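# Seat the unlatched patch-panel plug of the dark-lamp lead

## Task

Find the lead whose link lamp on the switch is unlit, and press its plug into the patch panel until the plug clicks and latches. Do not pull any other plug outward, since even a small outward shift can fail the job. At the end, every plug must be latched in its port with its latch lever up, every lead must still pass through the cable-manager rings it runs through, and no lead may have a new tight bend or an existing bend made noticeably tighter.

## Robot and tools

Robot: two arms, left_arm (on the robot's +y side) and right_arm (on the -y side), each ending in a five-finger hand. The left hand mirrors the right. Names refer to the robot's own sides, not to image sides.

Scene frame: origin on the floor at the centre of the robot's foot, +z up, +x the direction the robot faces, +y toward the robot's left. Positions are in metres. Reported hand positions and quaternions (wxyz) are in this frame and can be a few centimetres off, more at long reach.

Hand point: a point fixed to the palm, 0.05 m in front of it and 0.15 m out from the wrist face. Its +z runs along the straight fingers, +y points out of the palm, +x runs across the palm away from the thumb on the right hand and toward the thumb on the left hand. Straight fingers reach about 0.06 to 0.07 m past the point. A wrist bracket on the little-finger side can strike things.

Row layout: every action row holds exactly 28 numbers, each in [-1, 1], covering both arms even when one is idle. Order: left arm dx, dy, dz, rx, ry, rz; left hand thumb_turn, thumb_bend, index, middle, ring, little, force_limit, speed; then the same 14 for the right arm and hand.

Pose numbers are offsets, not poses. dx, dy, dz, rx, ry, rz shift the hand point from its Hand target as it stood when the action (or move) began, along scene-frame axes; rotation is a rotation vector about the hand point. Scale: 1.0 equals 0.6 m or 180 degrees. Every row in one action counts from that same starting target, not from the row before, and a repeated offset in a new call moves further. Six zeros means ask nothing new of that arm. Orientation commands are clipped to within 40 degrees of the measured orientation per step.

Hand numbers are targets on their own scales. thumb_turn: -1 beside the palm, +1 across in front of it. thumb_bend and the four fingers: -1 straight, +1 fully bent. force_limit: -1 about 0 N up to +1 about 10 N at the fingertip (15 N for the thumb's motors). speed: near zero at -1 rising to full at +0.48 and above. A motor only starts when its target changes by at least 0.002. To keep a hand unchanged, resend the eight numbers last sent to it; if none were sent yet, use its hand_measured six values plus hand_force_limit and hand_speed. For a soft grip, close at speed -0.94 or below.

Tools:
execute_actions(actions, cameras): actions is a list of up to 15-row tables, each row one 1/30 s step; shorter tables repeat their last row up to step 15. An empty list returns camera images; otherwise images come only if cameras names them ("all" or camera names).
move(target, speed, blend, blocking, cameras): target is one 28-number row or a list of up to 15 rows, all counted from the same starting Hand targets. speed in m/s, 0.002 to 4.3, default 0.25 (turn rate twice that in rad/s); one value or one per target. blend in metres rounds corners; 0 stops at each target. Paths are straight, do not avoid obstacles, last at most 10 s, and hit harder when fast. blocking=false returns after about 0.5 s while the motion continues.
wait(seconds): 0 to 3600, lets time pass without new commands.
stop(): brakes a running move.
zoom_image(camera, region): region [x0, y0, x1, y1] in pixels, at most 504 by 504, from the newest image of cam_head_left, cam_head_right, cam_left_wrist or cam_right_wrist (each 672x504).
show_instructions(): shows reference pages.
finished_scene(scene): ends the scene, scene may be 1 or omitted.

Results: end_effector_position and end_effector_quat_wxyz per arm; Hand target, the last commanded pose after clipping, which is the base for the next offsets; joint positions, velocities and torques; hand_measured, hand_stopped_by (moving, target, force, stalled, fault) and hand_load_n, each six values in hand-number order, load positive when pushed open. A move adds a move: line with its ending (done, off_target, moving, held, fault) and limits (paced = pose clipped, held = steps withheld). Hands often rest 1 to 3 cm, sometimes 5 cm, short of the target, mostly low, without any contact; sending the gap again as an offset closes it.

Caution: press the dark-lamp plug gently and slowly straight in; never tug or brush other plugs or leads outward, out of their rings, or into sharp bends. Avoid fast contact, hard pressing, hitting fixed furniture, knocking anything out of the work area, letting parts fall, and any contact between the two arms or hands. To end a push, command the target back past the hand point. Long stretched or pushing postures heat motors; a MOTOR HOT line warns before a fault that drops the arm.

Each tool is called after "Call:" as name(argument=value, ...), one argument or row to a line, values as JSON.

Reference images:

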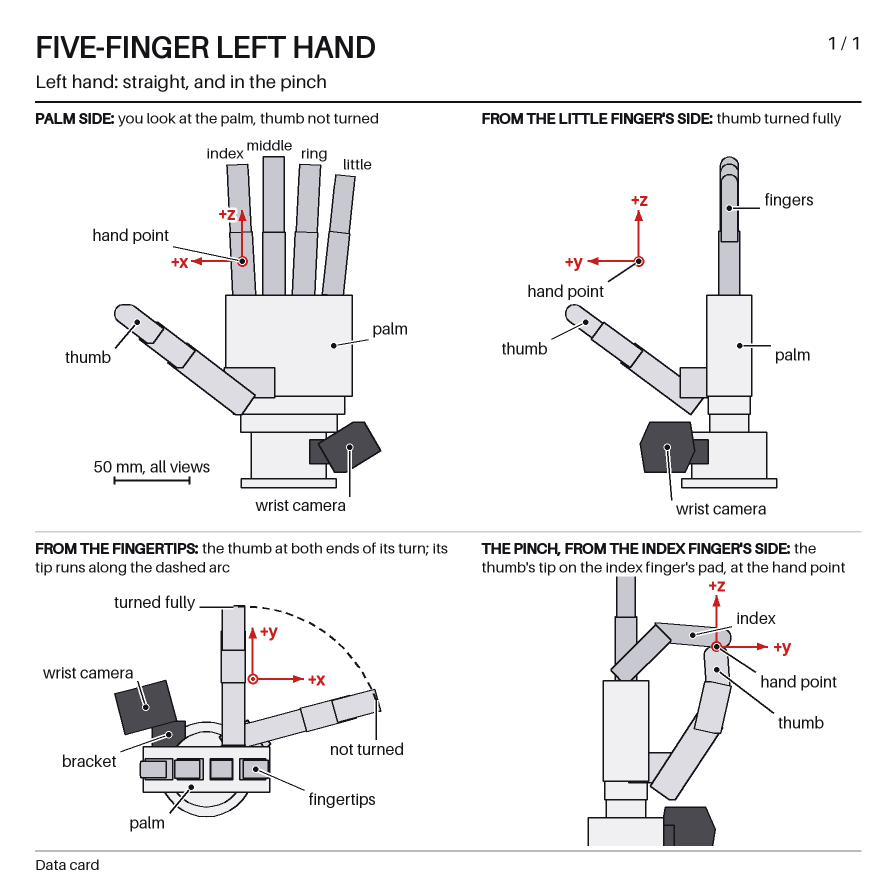

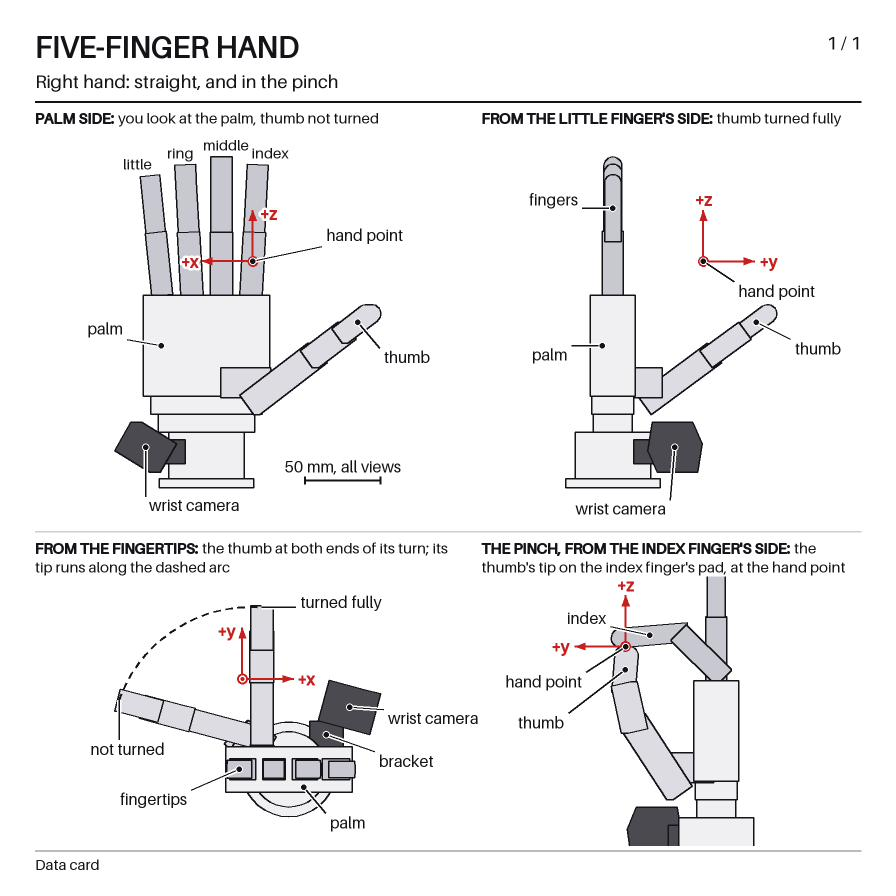

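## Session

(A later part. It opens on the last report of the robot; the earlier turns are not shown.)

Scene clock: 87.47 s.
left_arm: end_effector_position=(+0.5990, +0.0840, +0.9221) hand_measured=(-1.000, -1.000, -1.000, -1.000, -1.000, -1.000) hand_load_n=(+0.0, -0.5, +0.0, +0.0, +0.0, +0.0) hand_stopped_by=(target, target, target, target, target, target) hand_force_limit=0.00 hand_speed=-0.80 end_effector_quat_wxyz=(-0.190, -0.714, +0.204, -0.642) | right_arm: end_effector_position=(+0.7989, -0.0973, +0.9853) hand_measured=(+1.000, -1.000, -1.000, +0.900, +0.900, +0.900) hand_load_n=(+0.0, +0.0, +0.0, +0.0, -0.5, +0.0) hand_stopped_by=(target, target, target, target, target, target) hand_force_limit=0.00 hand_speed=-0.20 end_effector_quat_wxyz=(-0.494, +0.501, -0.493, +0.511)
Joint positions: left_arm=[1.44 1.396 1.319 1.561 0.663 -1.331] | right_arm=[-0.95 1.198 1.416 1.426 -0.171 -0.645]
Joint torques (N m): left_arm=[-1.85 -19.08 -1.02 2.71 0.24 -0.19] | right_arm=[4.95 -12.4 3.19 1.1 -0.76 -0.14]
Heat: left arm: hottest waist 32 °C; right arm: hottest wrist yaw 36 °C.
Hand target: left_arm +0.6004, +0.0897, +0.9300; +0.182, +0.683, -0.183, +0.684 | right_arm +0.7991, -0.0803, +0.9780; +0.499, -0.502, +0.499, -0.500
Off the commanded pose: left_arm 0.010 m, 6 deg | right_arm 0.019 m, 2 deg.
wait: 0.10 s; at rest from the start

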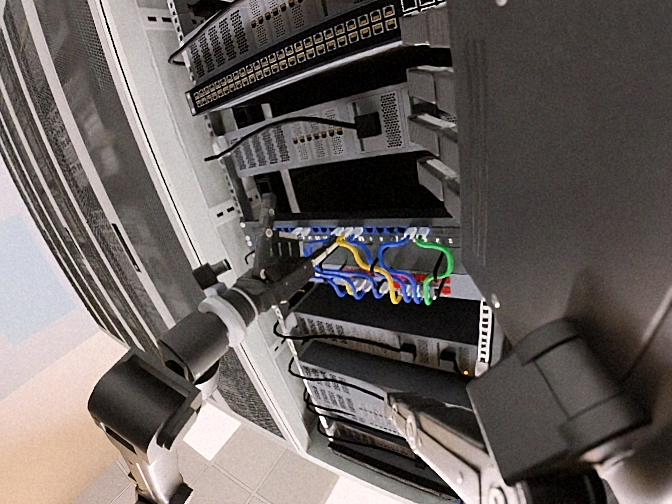

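Call:
move(
  target=[0,0,0,0,0,0,-1,-1,-1,-1,-1,-1,0.0,-0.8,0.006,0.001,-0.008,0,0,0,1,-1,-1,0.9,0.9,0.9,0.0,-0.2],
  speed=0.03,
  cameras=["cam_head_left","cam_head_right","cam_left_wrist"],
)

Call:
zoom_image(
  camera="cam_head_left",
  region=[355, 105, 395, 145],
)

Call:
zoom_image(
  camera="cam_head_right",
  region=[275, 105, 315, 145],
)

Call:
zoom_image(
  camera="cam_left_wrist",
  region=[320, 210, 370, 260],
)

Scene clock: 89.03 s.
left_arm: end_effector_position=(+0.5990, +0.0840, +0.9221) hand_measured=(-1.000, -1.000, -1.000, -1.000, -1.000, -1.000) hand_load_n=(-0.5, +0.0, +0.0, +0.0, +0.0, +0.0) hand_stopped_by=(target, target, target, target, target, target) hand_force_limit=0.00 hand_speed=-0.80 end_effector_quat_wxyz=(-0.190, -0.714, +0.204, -0.642) | right_arm: end_effector_position=(+0.7995, -0.0968, +0.9836) hand_measured=(+1.000, -1.000, -1.000, +0.900, +0.900, +0.900) hand_load_n=(+0.0, +0.0, +0.5, +0.0, +0.0, +0.0) hand_stopped_by=(target, target, target, target, target, target) hand_force_limit=0.00 hand_speed=-0.20 end_effector_quat_wxyz=(-0.493, +0.501, -0.494, +0.511)
Joint positions: left_arm=[1.44 1.396 1.319 1.561 0.663 -1.331] | right_arm=[-0.95 1.203 1.421 1.426 -0.169 -0.645]
Joint torques (N m): left_arm=[-1.67 -19.55 -0.9 2.74 0.29 -0.21] | right_arm=[4.54 -11.81 4.14 0.79 -0.85 -0.09]
Heat: left arm: hottest waist 32 °C; right arm: hottest wrist yaw 36 °C.
Hand target: left_arm +0.6004, +0.0897, +0.9300; +0.182, +0.683, -0.183, +0.684 | right_arm +0.8027, -0.0796, +0.9733; +0.499, -0.502, +0.499, -0.500
Off the commanded pose: left_arm 0.010 m, 6 deg | right_arm 0.020 m, 2 deg.
joint sent to its limit (left arm) — joint 4 (wrist pitch), upper limit. The joint targets are off in orientation, not in position.
move: off_target (right_arm)

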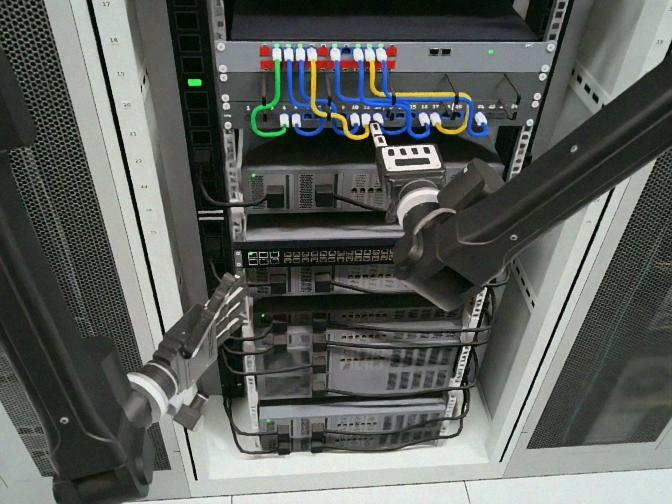

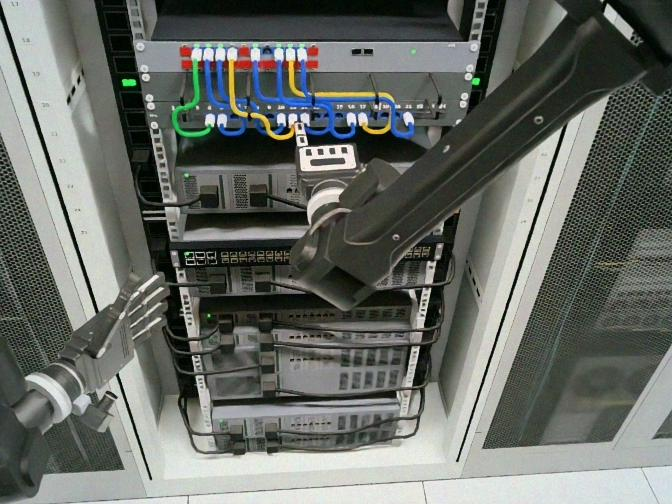

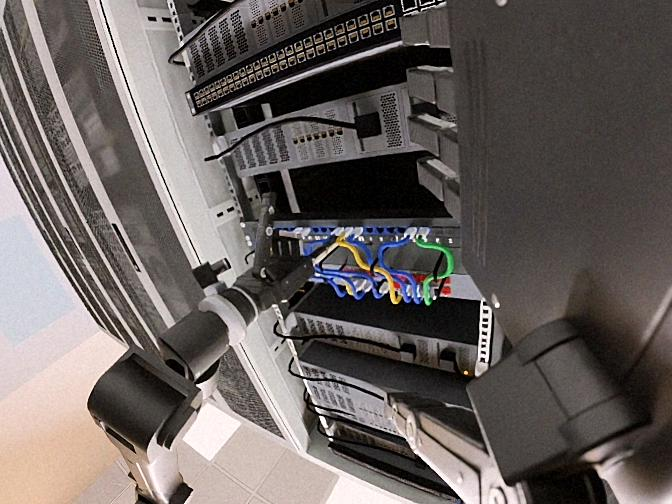

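Scaled by 12.600 from the camera's image (finer frame: 960x720).

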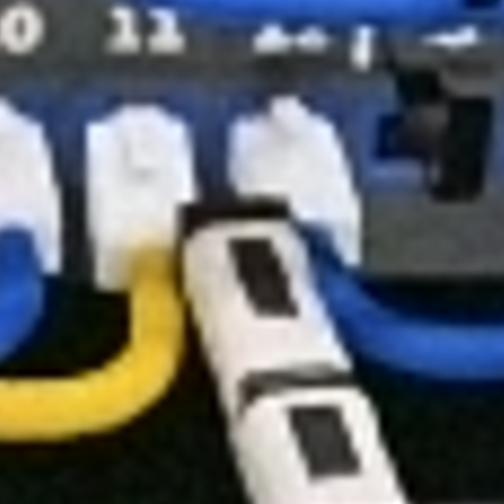

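Scaled by 12.600 from the camera's image (finer frame: 960x720).

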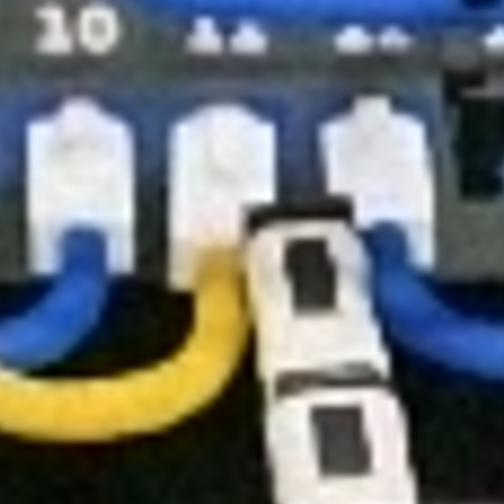

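Scaled by 10.080 from the camera's image (finer frame: 960x720).

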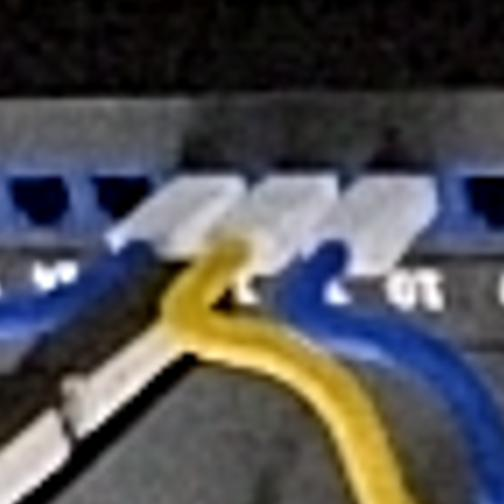

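Call:
move(
  target=[0,0,0,0,0,0,-1,-1,-1,-1,-1,-1,0.0,-0.8,0.009,0.001,-0.001,0,0,0,1,-1,-1,0.9,0.9,0.9,0.0,-0.2],
  speed=0.03,
  cameras=["cam_head_left","cam_head_right","cam_left_wrist"],
)

Call:
zoom_image(
  camera="cam_head_left",
  region=[355, 105, 395, 145],
)

Call:
zoom_image(
  camera="cam_head_right",
  region=[275, 105, 315, 145],
)

Call:
zoom_image(
  camera="cam_left_wrist",
  region=[320, 210, 370, 260],
)

Scene clock: 90.37 s.
left_arm: end_effector_position=(+0.5990, +0.0840, +0.9221) hand_measured=(-1.000, -1.000, -1.000, -1.000, -1.000, -1.000) hand_load_n=(-0.5, +0.0, +0.0, +0.0, +0.0, +0.0) hand_stopped_by=(target, target, target, target, target, target) hand_force_limit=0.00 hand_speed=-0.80 end_effector_quat_wxyz=(-0.190, -0.714, +0.204, -0.642) | right_arm: end_effector_position=(+0.8000, -0.0961, +0.9824) hand_measured=(+1.000, -1.000, -1.000, +0.900, +0.900, +0.900) hand_load_n=(+0.0, +0.0, +0.5, +0.0, +0.0, +0.0) hand_stopped_by=(target, target, target, target, target, target) hand_force_limit=0.00 hand_speed=-0.20 end_effector_quat_wxyz=(-0.493, +0.501, -0.494, +0.511)
Joint positions: left_arm=[1.44 1.396 1.319 1.561 0.663 -1.331] | right_arm=[-0.95 1.207 1.426 1.426 -0.169 -0.645]
Joint torques (N m): left_arm=[-1.38 -19.96 -0.73 2.59 0.25 -0.19] | right_arm=[4.95 -11.87 4.9 0.28 -0.86 -0.1]
Heat: left arm: hottest waist 32 °C; right arm: hottest wrist yaw 36 °C.
Hand target: left_arm +0.6004, +0.0897, +0.9300; +0.182, +0.683, -0.183, +0.684 | right_arm +0.8080, -0.0790, +0.9726; +0.499, -0.502, +0.499, -0.500
Off the commanded pose: left_arm 0.010 m, 6 deg | right_arm 0.021 m, 2 deg.
joint sent to its limit (left arm) — joint 4 (wrist pitch), upper limit. The joint targets are off in orientation, not in position.
move: off_target (right_arm)

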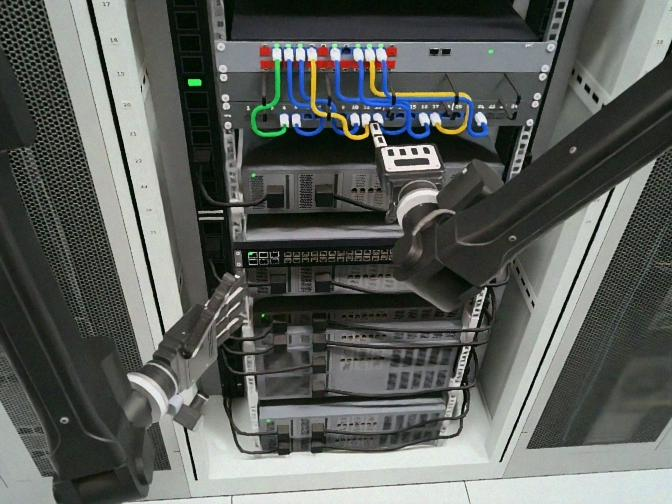

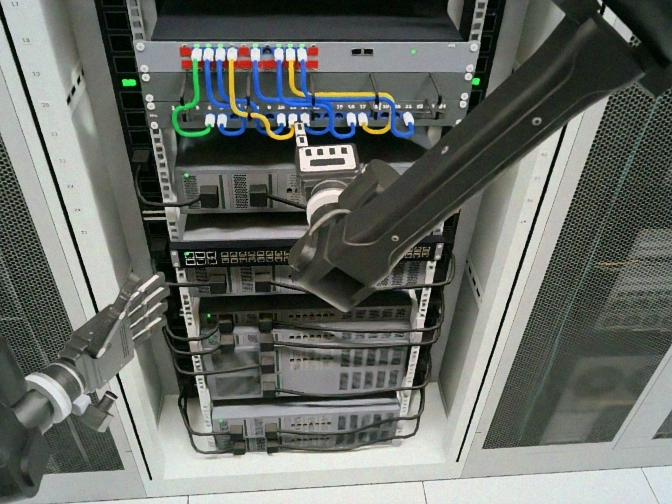

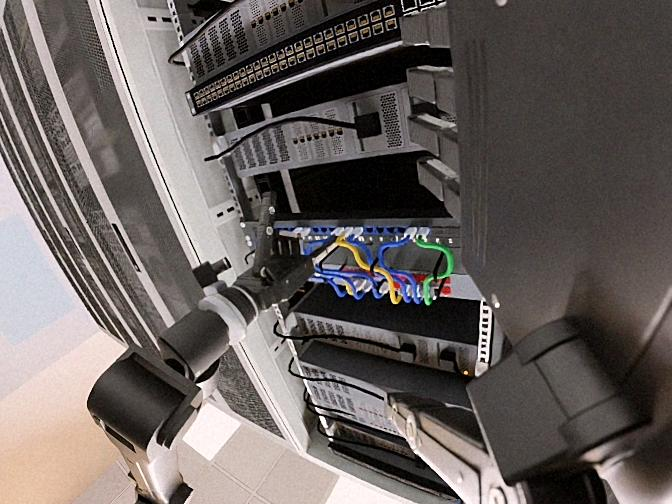

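Scaled by 12.600 from the camera's image (finer frame: 960x720).

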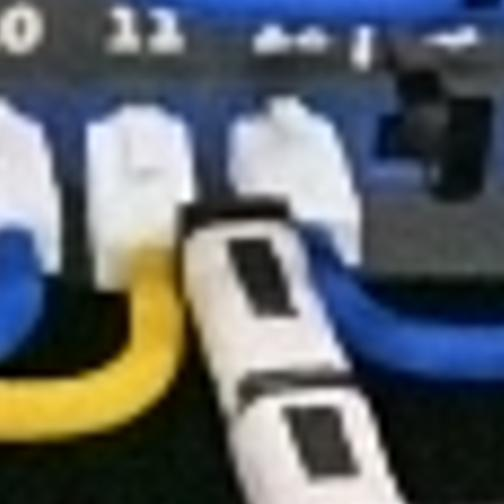

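Scaled by 12.600 from the camera's image (finer frame: 960x720).

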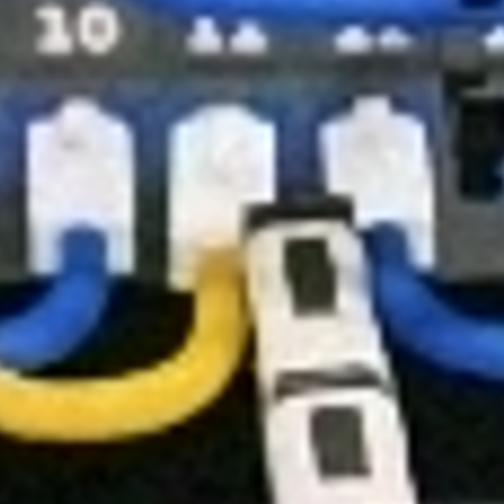

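Scaled by 10.080 from the camera's image (finer frame: 960x720).

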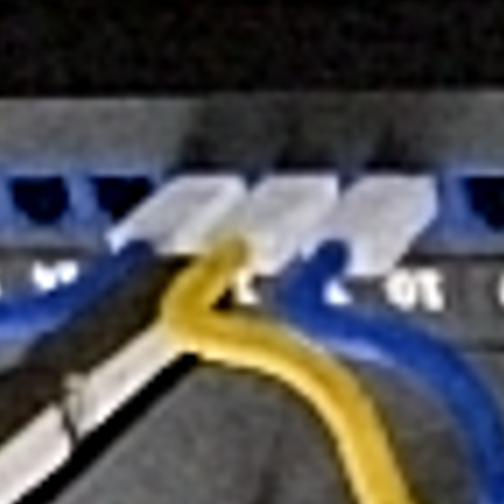

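Call:
move(
  target=[
    [0,0,0,0,0,0,-1,-1,-1,-1,-1,-1,0.0,-0.8,-0.0367,0.0,0.0,0,0,0,1,-1,-1,0.9,0.9,0.9,0.0,-0.2],
    [0,0,0,0,0,0,-1,-1,-1,-1,-1,-1,0.0,-0.8,-0.028,0.0,0.001,0,0,0,1,-1,-1,0.9,0.9,0.9,0.0,-0.2],
  ],
  speed=0.03,
  cameras=["cam_head_left","cam_head_right","cam_left_wrist"],
)

Call:
zoom_image(
  camera="cam_head_left",
  region=[355, 105, 395, 145],
)

Call:
zoom_image(
  camera="cam_head_right",
  region=[275, 105, 315, 145],
)

Call:
zoom_image(
  camera="cam_left_wrist",
  region=[320, 210, 370, 260],
)

Scene clock: 93.43 s.
left_arm: end_effector_position=(+0.5990, +0.0840, +0.9221) hand_measured=(-1.000, -1.000, -1.000, -1.000, -1.000, -1.000) hand_load_n=(+0.0, +0.0, +0.0, +0.0, +0.0, +0.0) hand_stopped_by=(target, target, target, target, target, target) hand_force_limit=0.00 hand_speed=-0.80 end_effector_quat_wxyz=(-0.190, -0.714, +0.204, -0.642) | right_arm: end_effector_position=(+0.7992, -0.0968, +0.9835) hand_measured=(+1.000, -1.000, -1.000, +0.900, +0.900, +0.900) hand_load_n=(+0.0, +0.0, +0.5, +0.0, +0.0, +0.0) hand_stopped_by=(target, target, target, target, target, target) hand_force_limit=0.00 hand_speed=-0.20 end_effector_quat_wxyz=(-0.494, +0.498, -0.494, +0.514)
Joint positions: left_arm=[1.44 1.396 1.319 1.561 0.663 -1.331] | right_arm=[-0.95 1.208 1.424 1.437 -0.168 -0.644]
Joint torques (N m): left_arm=[-1.38 -19.14 -0.79 2.51 0.27 -0.21] | right_arm=[4.19 -12.34 1.91 1.51 -0.85 -0.04]
Heat: left arm: hottest waist 32 °C; right arm: hottest elbow 36 °C.
Hand target: left_arm +0.6004, +0.0897, +0.9300; +0.182, +0.683, -0.183, +0.684 | right_arm +0.7913, -0.0791, +0.9733; +0.499, -0.502, +0.499, -0.500
Off the commanded pose: left_arm 0.010 m, 6 deg | right_arm 0.022 m, 2 deg.
joint sent to its limit (left arm) — joint 4 (wrist pitch), upper limit. The joint targets are off in orientation, not in position.
move: off_target (right_arm)

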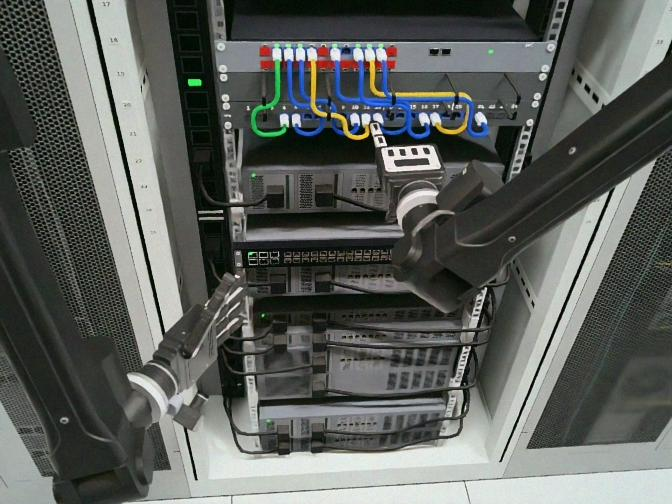

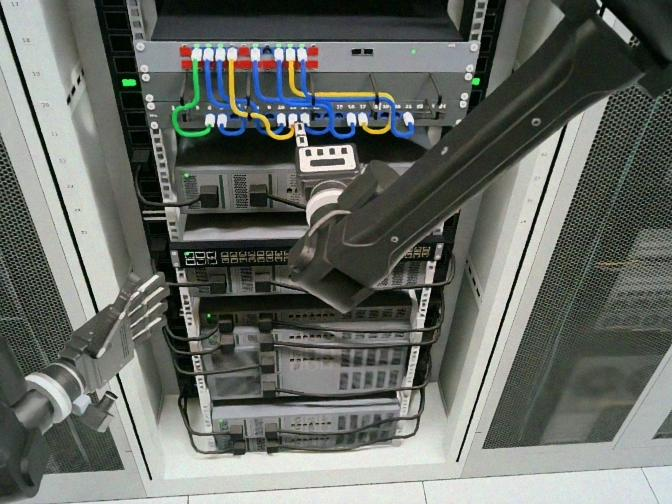

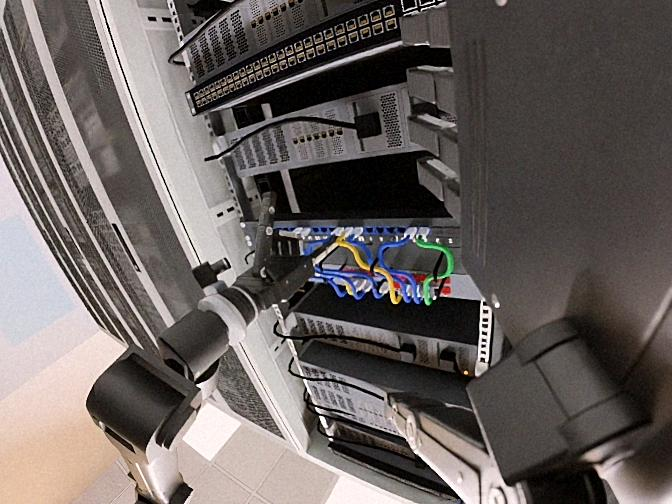

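Scaled by 12.600 from the camera's image (finer frame: 960x720).

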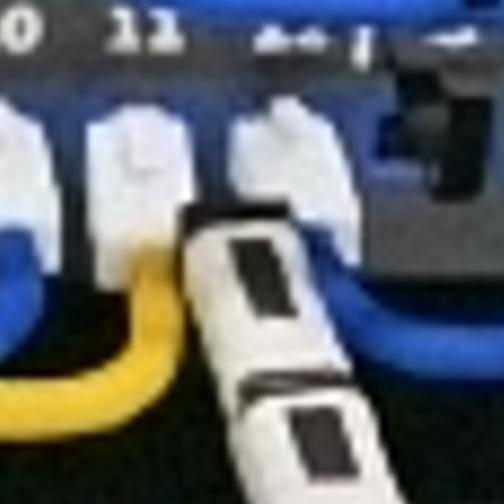

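Scaled by 12.600 from the camera's image (finer frame: 960x720).

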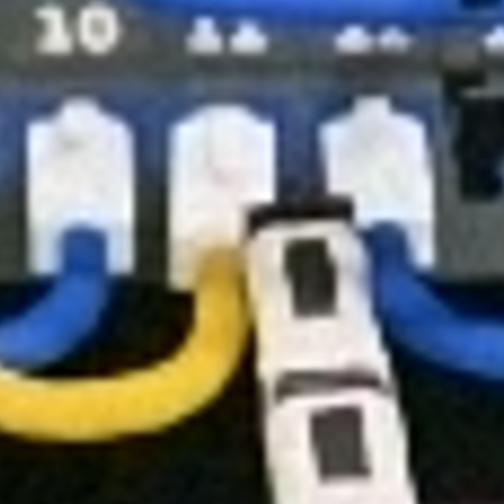

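Scaled by 10.080 from the camera's image (finer frame: 960x720).

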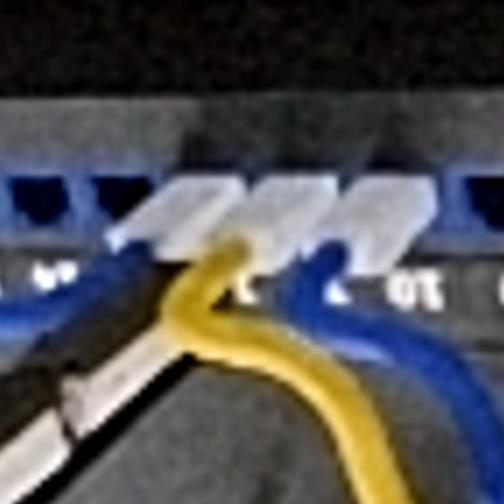

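Call:
move(
  target=[
    [0,0,0,0,0,0,-1,-1,-1,-1,-1,-1,0.0,-0.8,-0.06,0.0,0.0,0,0,0,1,-1,-1,0.9,0.9,0.9,0.0,-0.2],
    [0,0,0,0,0,0,-1,-1,-1,-1,-1,-1,0.0,-0.8,-0.06,0.0,-0.006,0,0,0,1,-1,-1,0.9,0.9,0.9,0.0,-0.2],
    [0,0,0,0,0,0,-1,-1,-1,-1,-1,-1,0.0,-0.8,-0.01,-0.003,-0.006,0,0,0,1,-1,-1,0.9,0.9,0.9,0.0,-0.2],
  ],
  speed=0.05,
  cameras=["cam_head_left","cam_head_right","cam_left_wrist"],
)

Call:
zoom_image(
  camera="cam_head_left",
  region=[355, 105, 395, 145],
)

Call:
zoom_image(
  camera="cam_head_right",
  region=[275, 105, 315, 145],
)

Call:
zoom_image(
  camera="cam_left_wrist",
  region=[320, 210, 370, 260],
)

Scene clock: 96.50 s.
left_arm: end_effector_position=(+0.5990, +0.0840, +0.9221) hand_measured=(-1.000, -1.000, -1.000, -1.000, -1.000, -1.000) hand_load_n=(+0.0, +0.0, +0.0, +0.0, +0.0, +0.0) hand_stopped_by=(target, target, target, target, target, target) hand_force_limit=0.00 hand_speed=-0.80 end_effector_quat_wxyz=(-0.190, -0.714, +0.204, -0.642) | right_arm: end_effector_position=(+0.7724, -0.0801, +0.9719) hand_measured=(+1.000, -1.000, -1.000, +0.900, +0.900, +0.900) hand_load_n=(+0.0, +0.0, +0.0, +0.0, +0.0, +0.0) hand_stopped_by=(target, target, target, target, target, target) hand_force_limit=0.00 hand_speed=-0.20 end_effector_quat_wxyz=(-0.499, +0.505, -0.500, +0.495)
Joint positions: left_arm=[1.44 1.396 1.319 1.561 0.663 -1.331] | right_arm=[-0.95 1.224 1.372 1.468 -0.173 -0.627]
Joint torques (N m): left_arm=[-1.85 -19.78 -0.88 2.67 0.27 -0.15] | right_arm=[3.31 -12.75 4.3 1.05 -0.62 -0.07]
Heat: left arm: hottest waist 32 °C; right arm: hottest elbow 36 °C.
Hand target: left_arm +0.6004, +0.0897, +0.9300; +0.182, +0.683, -0.183, +0.684 | right_arm +0.7853, -0.0809, +0.9697; +0.499, -0.502, +0.499, -0.500
Off the commanded pose: left_arm 0.010 m, 6 deg | right_arm 0.013 m, 1 deg.
joint sent to its limit (left arm) — joint 4 (wrist pitch), upper limit. The joint targets are off in orientation, not in position.
move: off_target (right_arm)

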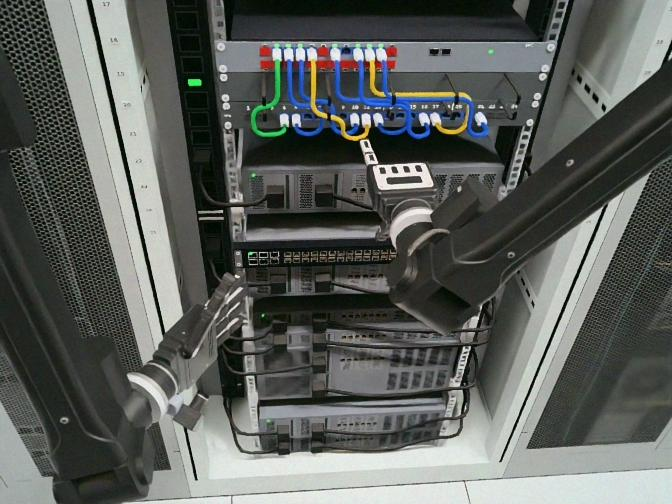

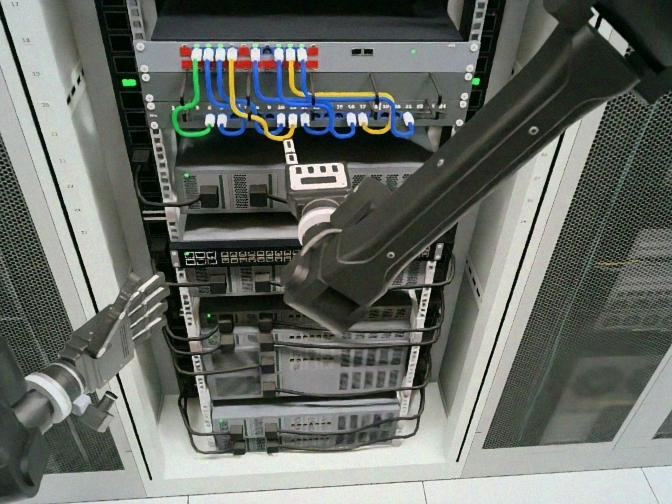

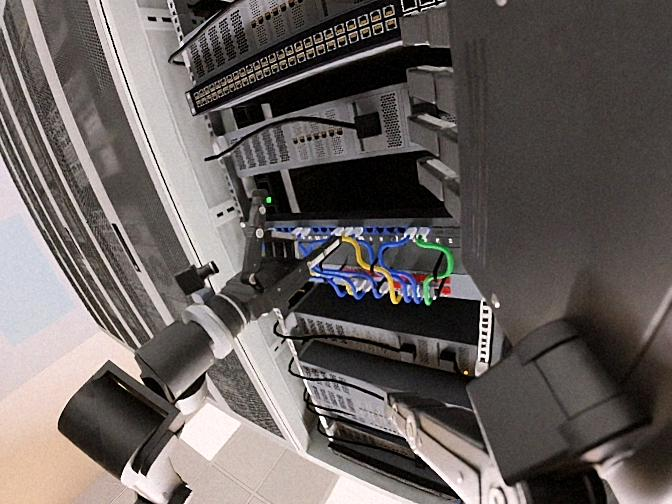

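Scaled by 12.600 from the camera's image (finer frame: 960x720).

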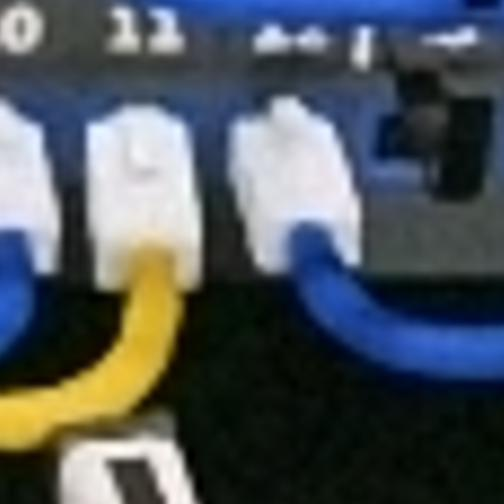

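Scaled by 12.600 from the camera's image (finer frame: 960x720).

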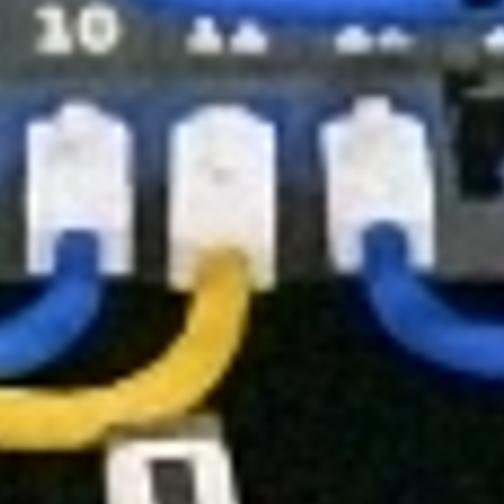

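Scaled by 10.080 from the camera's image (finer frame: 960x720).

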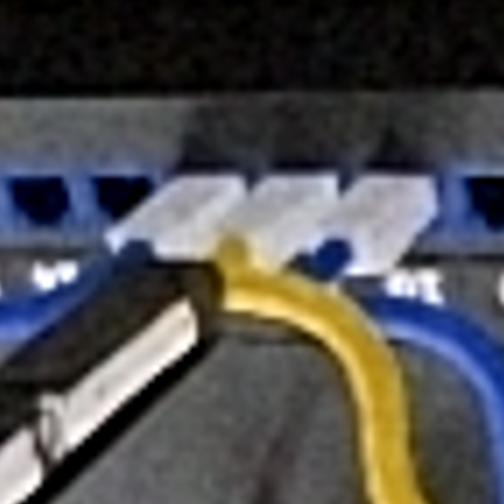

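Call:
move(
  target=[
    [0,0,0,0,0,0,-1,-1,-1,-1,-1,-1,0.0,-0.8,-0.075,0.0,0.0,0,0,0,1,-1,-1,0.9,0.9,0.9,0.0,-0.2],
    [0,0,0,0,0,0,-1,-1,-1,-1,-1,-1,0.0,-0.8,-0.075,-0.045,0.03,0,0,0,1,-1,-1,0.9,0.9,0.9,0.0,-0.2],
    [0,0,0,0,0,0,-1,-1,-1,-1,-1,-1,0.0,-0.8,-0.07,-0.006,0.0085,0,0,0,1,-1,-1,0.9,0.9,0.9,0.0,-0.2],
    [0,0,0,0,0,0,-1,-1,-1,-1,-1,-1,0.0,-0.8,0.0,-0.006,0.0085,0,0,0,1,-1,-1,0.9,0.9,0.9,0.0,-0.2],
  ],
  speed=0.06,
  cameras=["cam_head_left","cam_head_right","cam_left_wrist"],
)

Call:
zoom_image(
  camera="cam_head_left",
  region=[355, 105, 395, 145],
)

Call:
zoom_image(
  camera="cam_head_right",
  region=[275, 105, 315, 145],
)

Call:
zoom_image(
  camera="cam_left_wrist",
  region=[320, 210, 370, 260],
)

Scene clock: 101.67 s.
left_arm: end_effector_position=(+0.5990, +0.0840, +0.9221) hand_measured=(-1.000, -1.000, -1.000, -1.000, -1.000, -1.000) hand_load_n=(+0.0, +0.0, +0.0, +0.0, +0.0, +0.0) hand_stopped_by=(target, target, target, target, target, target) hand_force_limit=0.00 hand_speed=-0.80 end_effector_quat_wxyz=(-0.190, -0.714, +0.204, -0.642) | right_arm: end_effector_position=(+0.7867, -0.0976, +0.9813) hand_measured=(+1.000, -1.000, -1.000, +0.900, +0.900, +0.900) hand_load_n=(+0.0, +0.0, +0.0, +0.0, +0.0, +0.0) hand_stopped_by=(target, target, target, target, target, target) hand_force_limit=0.00 hand_speed=-0.20 end_effector_quat_wxyz=(-0.497, +0.501, -0.495, +0.507)
Joint positions: left_arm=[1.44 1.396 1.319 1.561 0.663 -1.331] | right_arm=[-0.968 1.199 1.387 1.455 -0.172 -0.621]
Joint torques (N m): left_arm=[-1.32 -19.25 -0.85 2.66 0.27 -0.21] | right_arm=[4.54 -12.51 2.63 1.39 -0.66 -0.14]
Heat: left arm: hottest waist 32 °C; right arm: hottest elbow 36 °C.
Hand target: left_arm +0.6004, +0.0897, +0.9300; +0.182, +0.683, -0.183, +0.684 | right_arm +0.7854, -0.0844, +0.9749; +0.499, -0.502, +0.499, -0.500
Off the commanded pose: left_arm 0.010 m, 6 deg | right_arm 0.015 m, 1 deg.
joint sent to its limit (left arm) — joint 4 (wrist pitch), upper limit. The joint targets are off in orientation, not in position.
move: off_target (right_arm)

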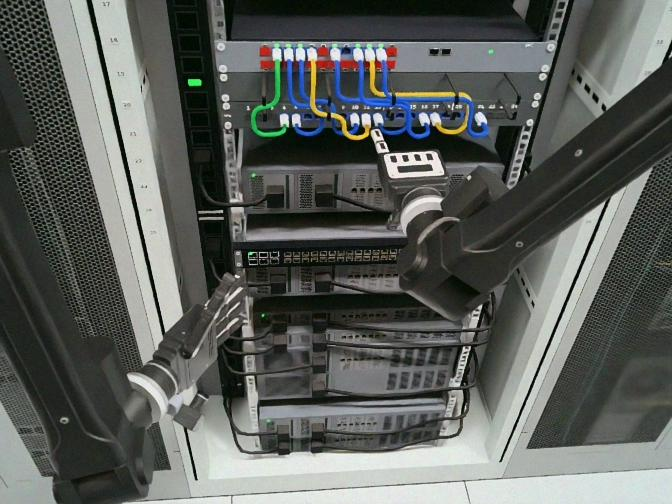

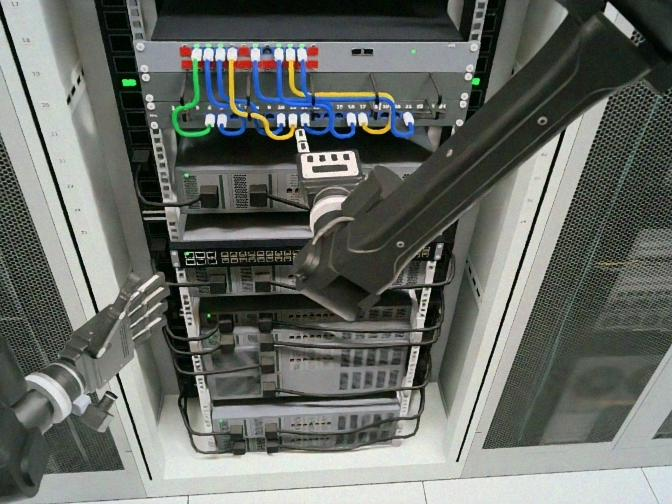

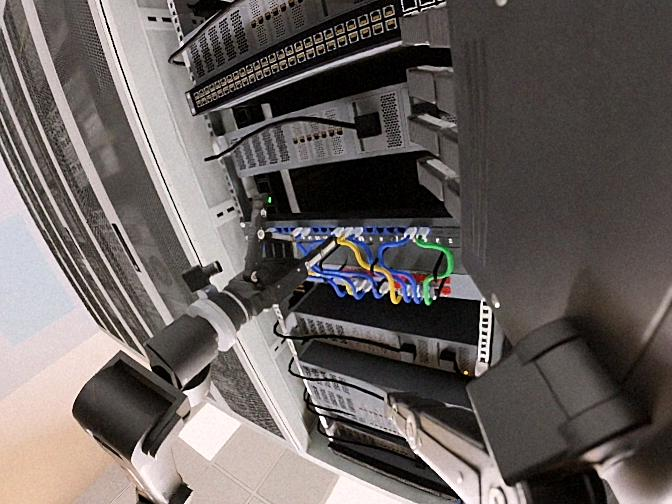

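Scaled by 12.600 from the camera's image (finer frame: 960x720).

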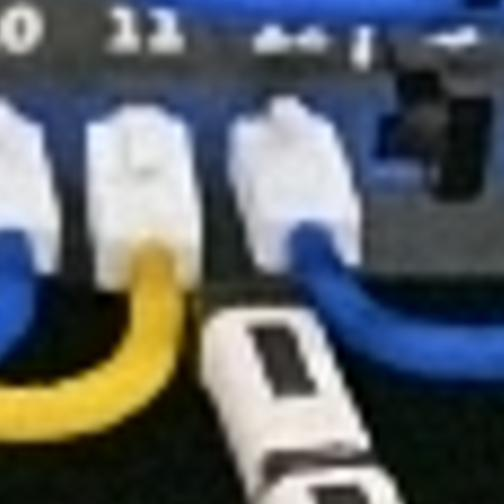

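Scaled by 12.600 from the camera's image (finer frame: 960x720).

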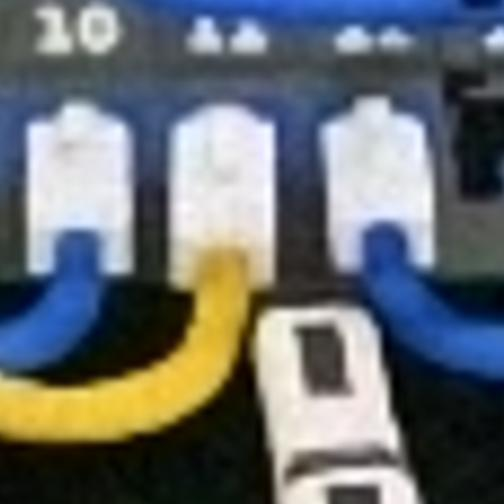

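Scaled by 10.080 from the camera's image (finer frame: 960x720).

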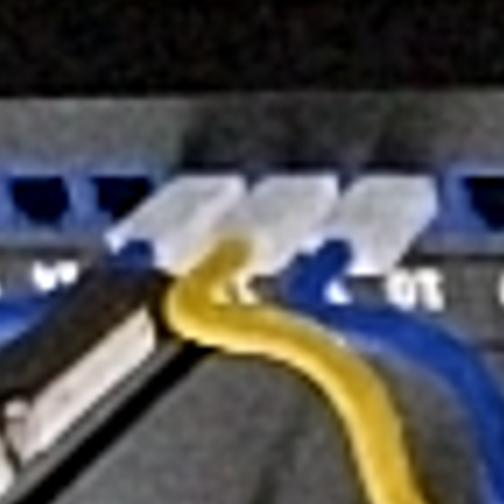

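Call:
move(
  target=[0,0,0,0,0,0,-1,-1,-1,-1,-1,-1,0.0,-0.8,0.02,0.004,0,0,0,0,1,-1,-1,0.9,0.9,0.9,0.0,-0.2],
  speed=0.03,
  cameras=["cam_head_left","cam_head_right","cam_left_wrist"],
)

Scene clock: 102.83 s.
left_arm: end_effector_position=(+0.5990, +0.0840, +0.9221) hand_measured=(-1.000, -1.000, -1.000, -1.000, -1.000, -1.000) hand_load_n=(+0.0, +0.0, +0.0, +0.0, +0.0, +0.0) hand_stopped_by=(target, target, target, target, target, target) hand_force_limit=0.00 hand_speed=-0.80 end_effector_quat_wxyz=(-0.190, -0.714, +0.204, -0.642) | right_arm: end_effector_position=(+0.7980, -0.0975, +0.9822) hand_measured=(+1.000, -1.000, -1.000, +0.900, +0.900, +0.900) hand_load_n=(+0.0, +0.0, +0.0, +0.0, +0.0, +0.0) hand_stopped_by=(target, target, target, target, target, target) hand_force_limit=0.00 hand_speed=-0.20 end_effector_quat_wxyz=(-0.496, +0.501, -0.494, +0.509)
Joint positions: left_arm=[1.44 1.396 1.319 1.561 0.663 -1.331] | right_arm=[-0.959 1.203 1.419 1.429 -0.172 -0.633]
Joint torques (N m): left_arm=[-1.9 -19.19 -0.81 2.73 0.3 -0.2] | right_arm=[4.6 -12.4 3.07 1.22 -0.69 -0.13]
Heat: left arm: hottest waist 32 °C; right arm: hottest elbow 36 °C.
Hand target: left_arm +0.6004, +0.0897, +0.9300; +0.182, +0.683, -0.183, +0.684 | right_arm +0.7974, -0.0820, +0.9748; +0.499, -0.502, +0.499, -0.500
Off the commanded pose: left_arm 0.010 m, 6 deg | right_arm 0.017 m, 1 deg.
joint sent to its limit (left arm) — joint 4 (wrist pitch), upper limit. The joint targets are off in orientation, not in position.
move: off_target (right_arm)

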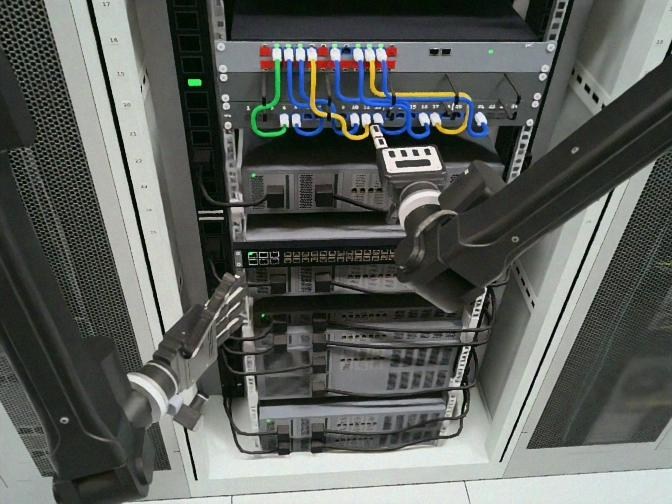

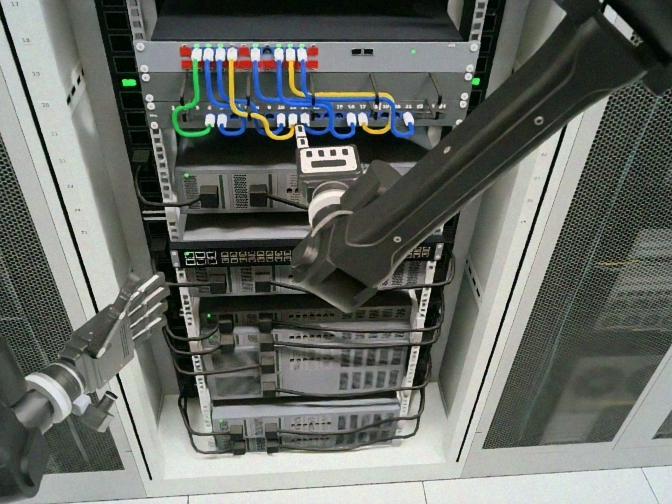

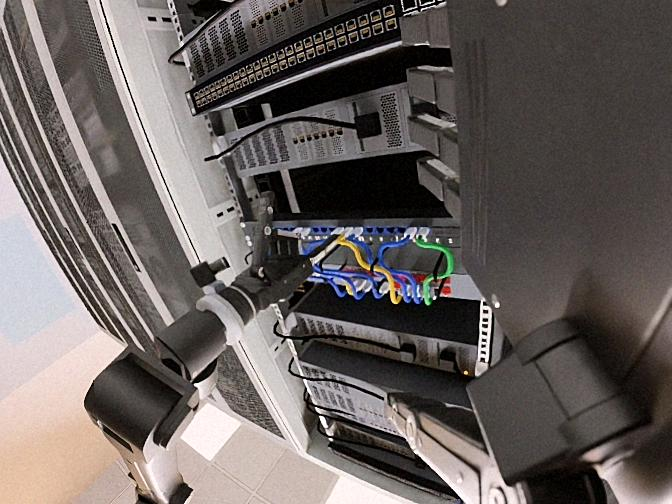

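Call:
zoom_image(
  camera="cam_head_left",
  region=[355, 105, 395, 145],
)

Call:
zoom_image(
  camera="cam_head_right",
  region=[275, 105, 315, 145],
)

Call:
zoom_image(
  camera="cam_left_wrist",
  region=[320, 210, 370, 260],
)

Scaled by 12.600 from the camera's image (finer frame: 960x720).

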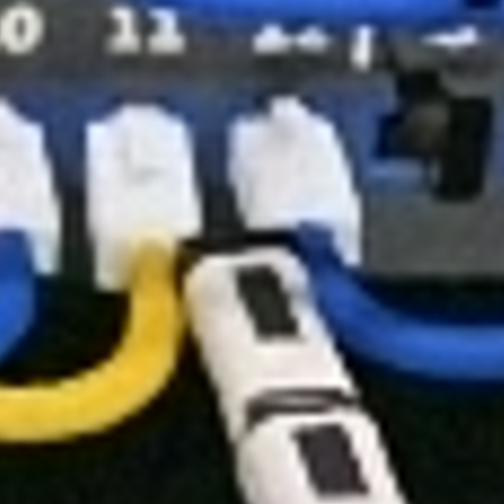

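Scaled by 12.600 from the camera's image (finer frame: 960x720).

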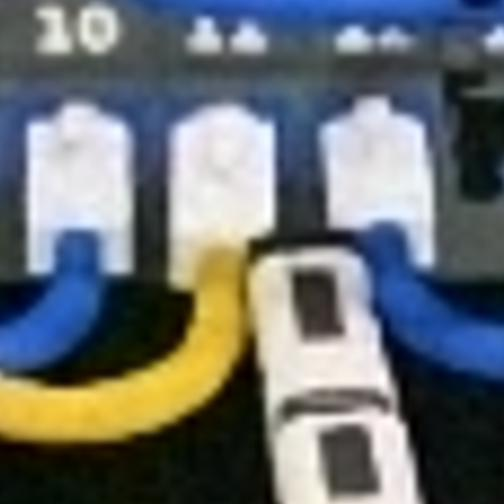

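Scaled by 10.080 from the camera's image (finer frame: 960x720).

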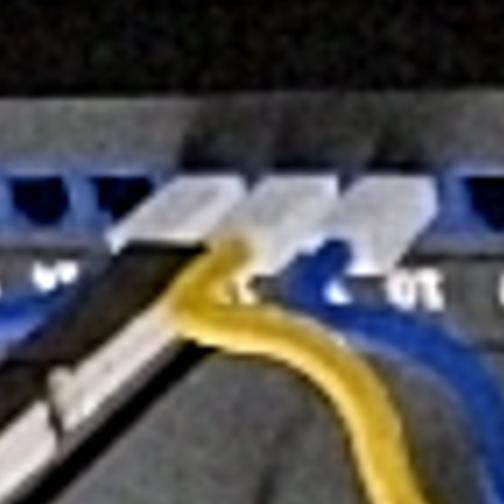

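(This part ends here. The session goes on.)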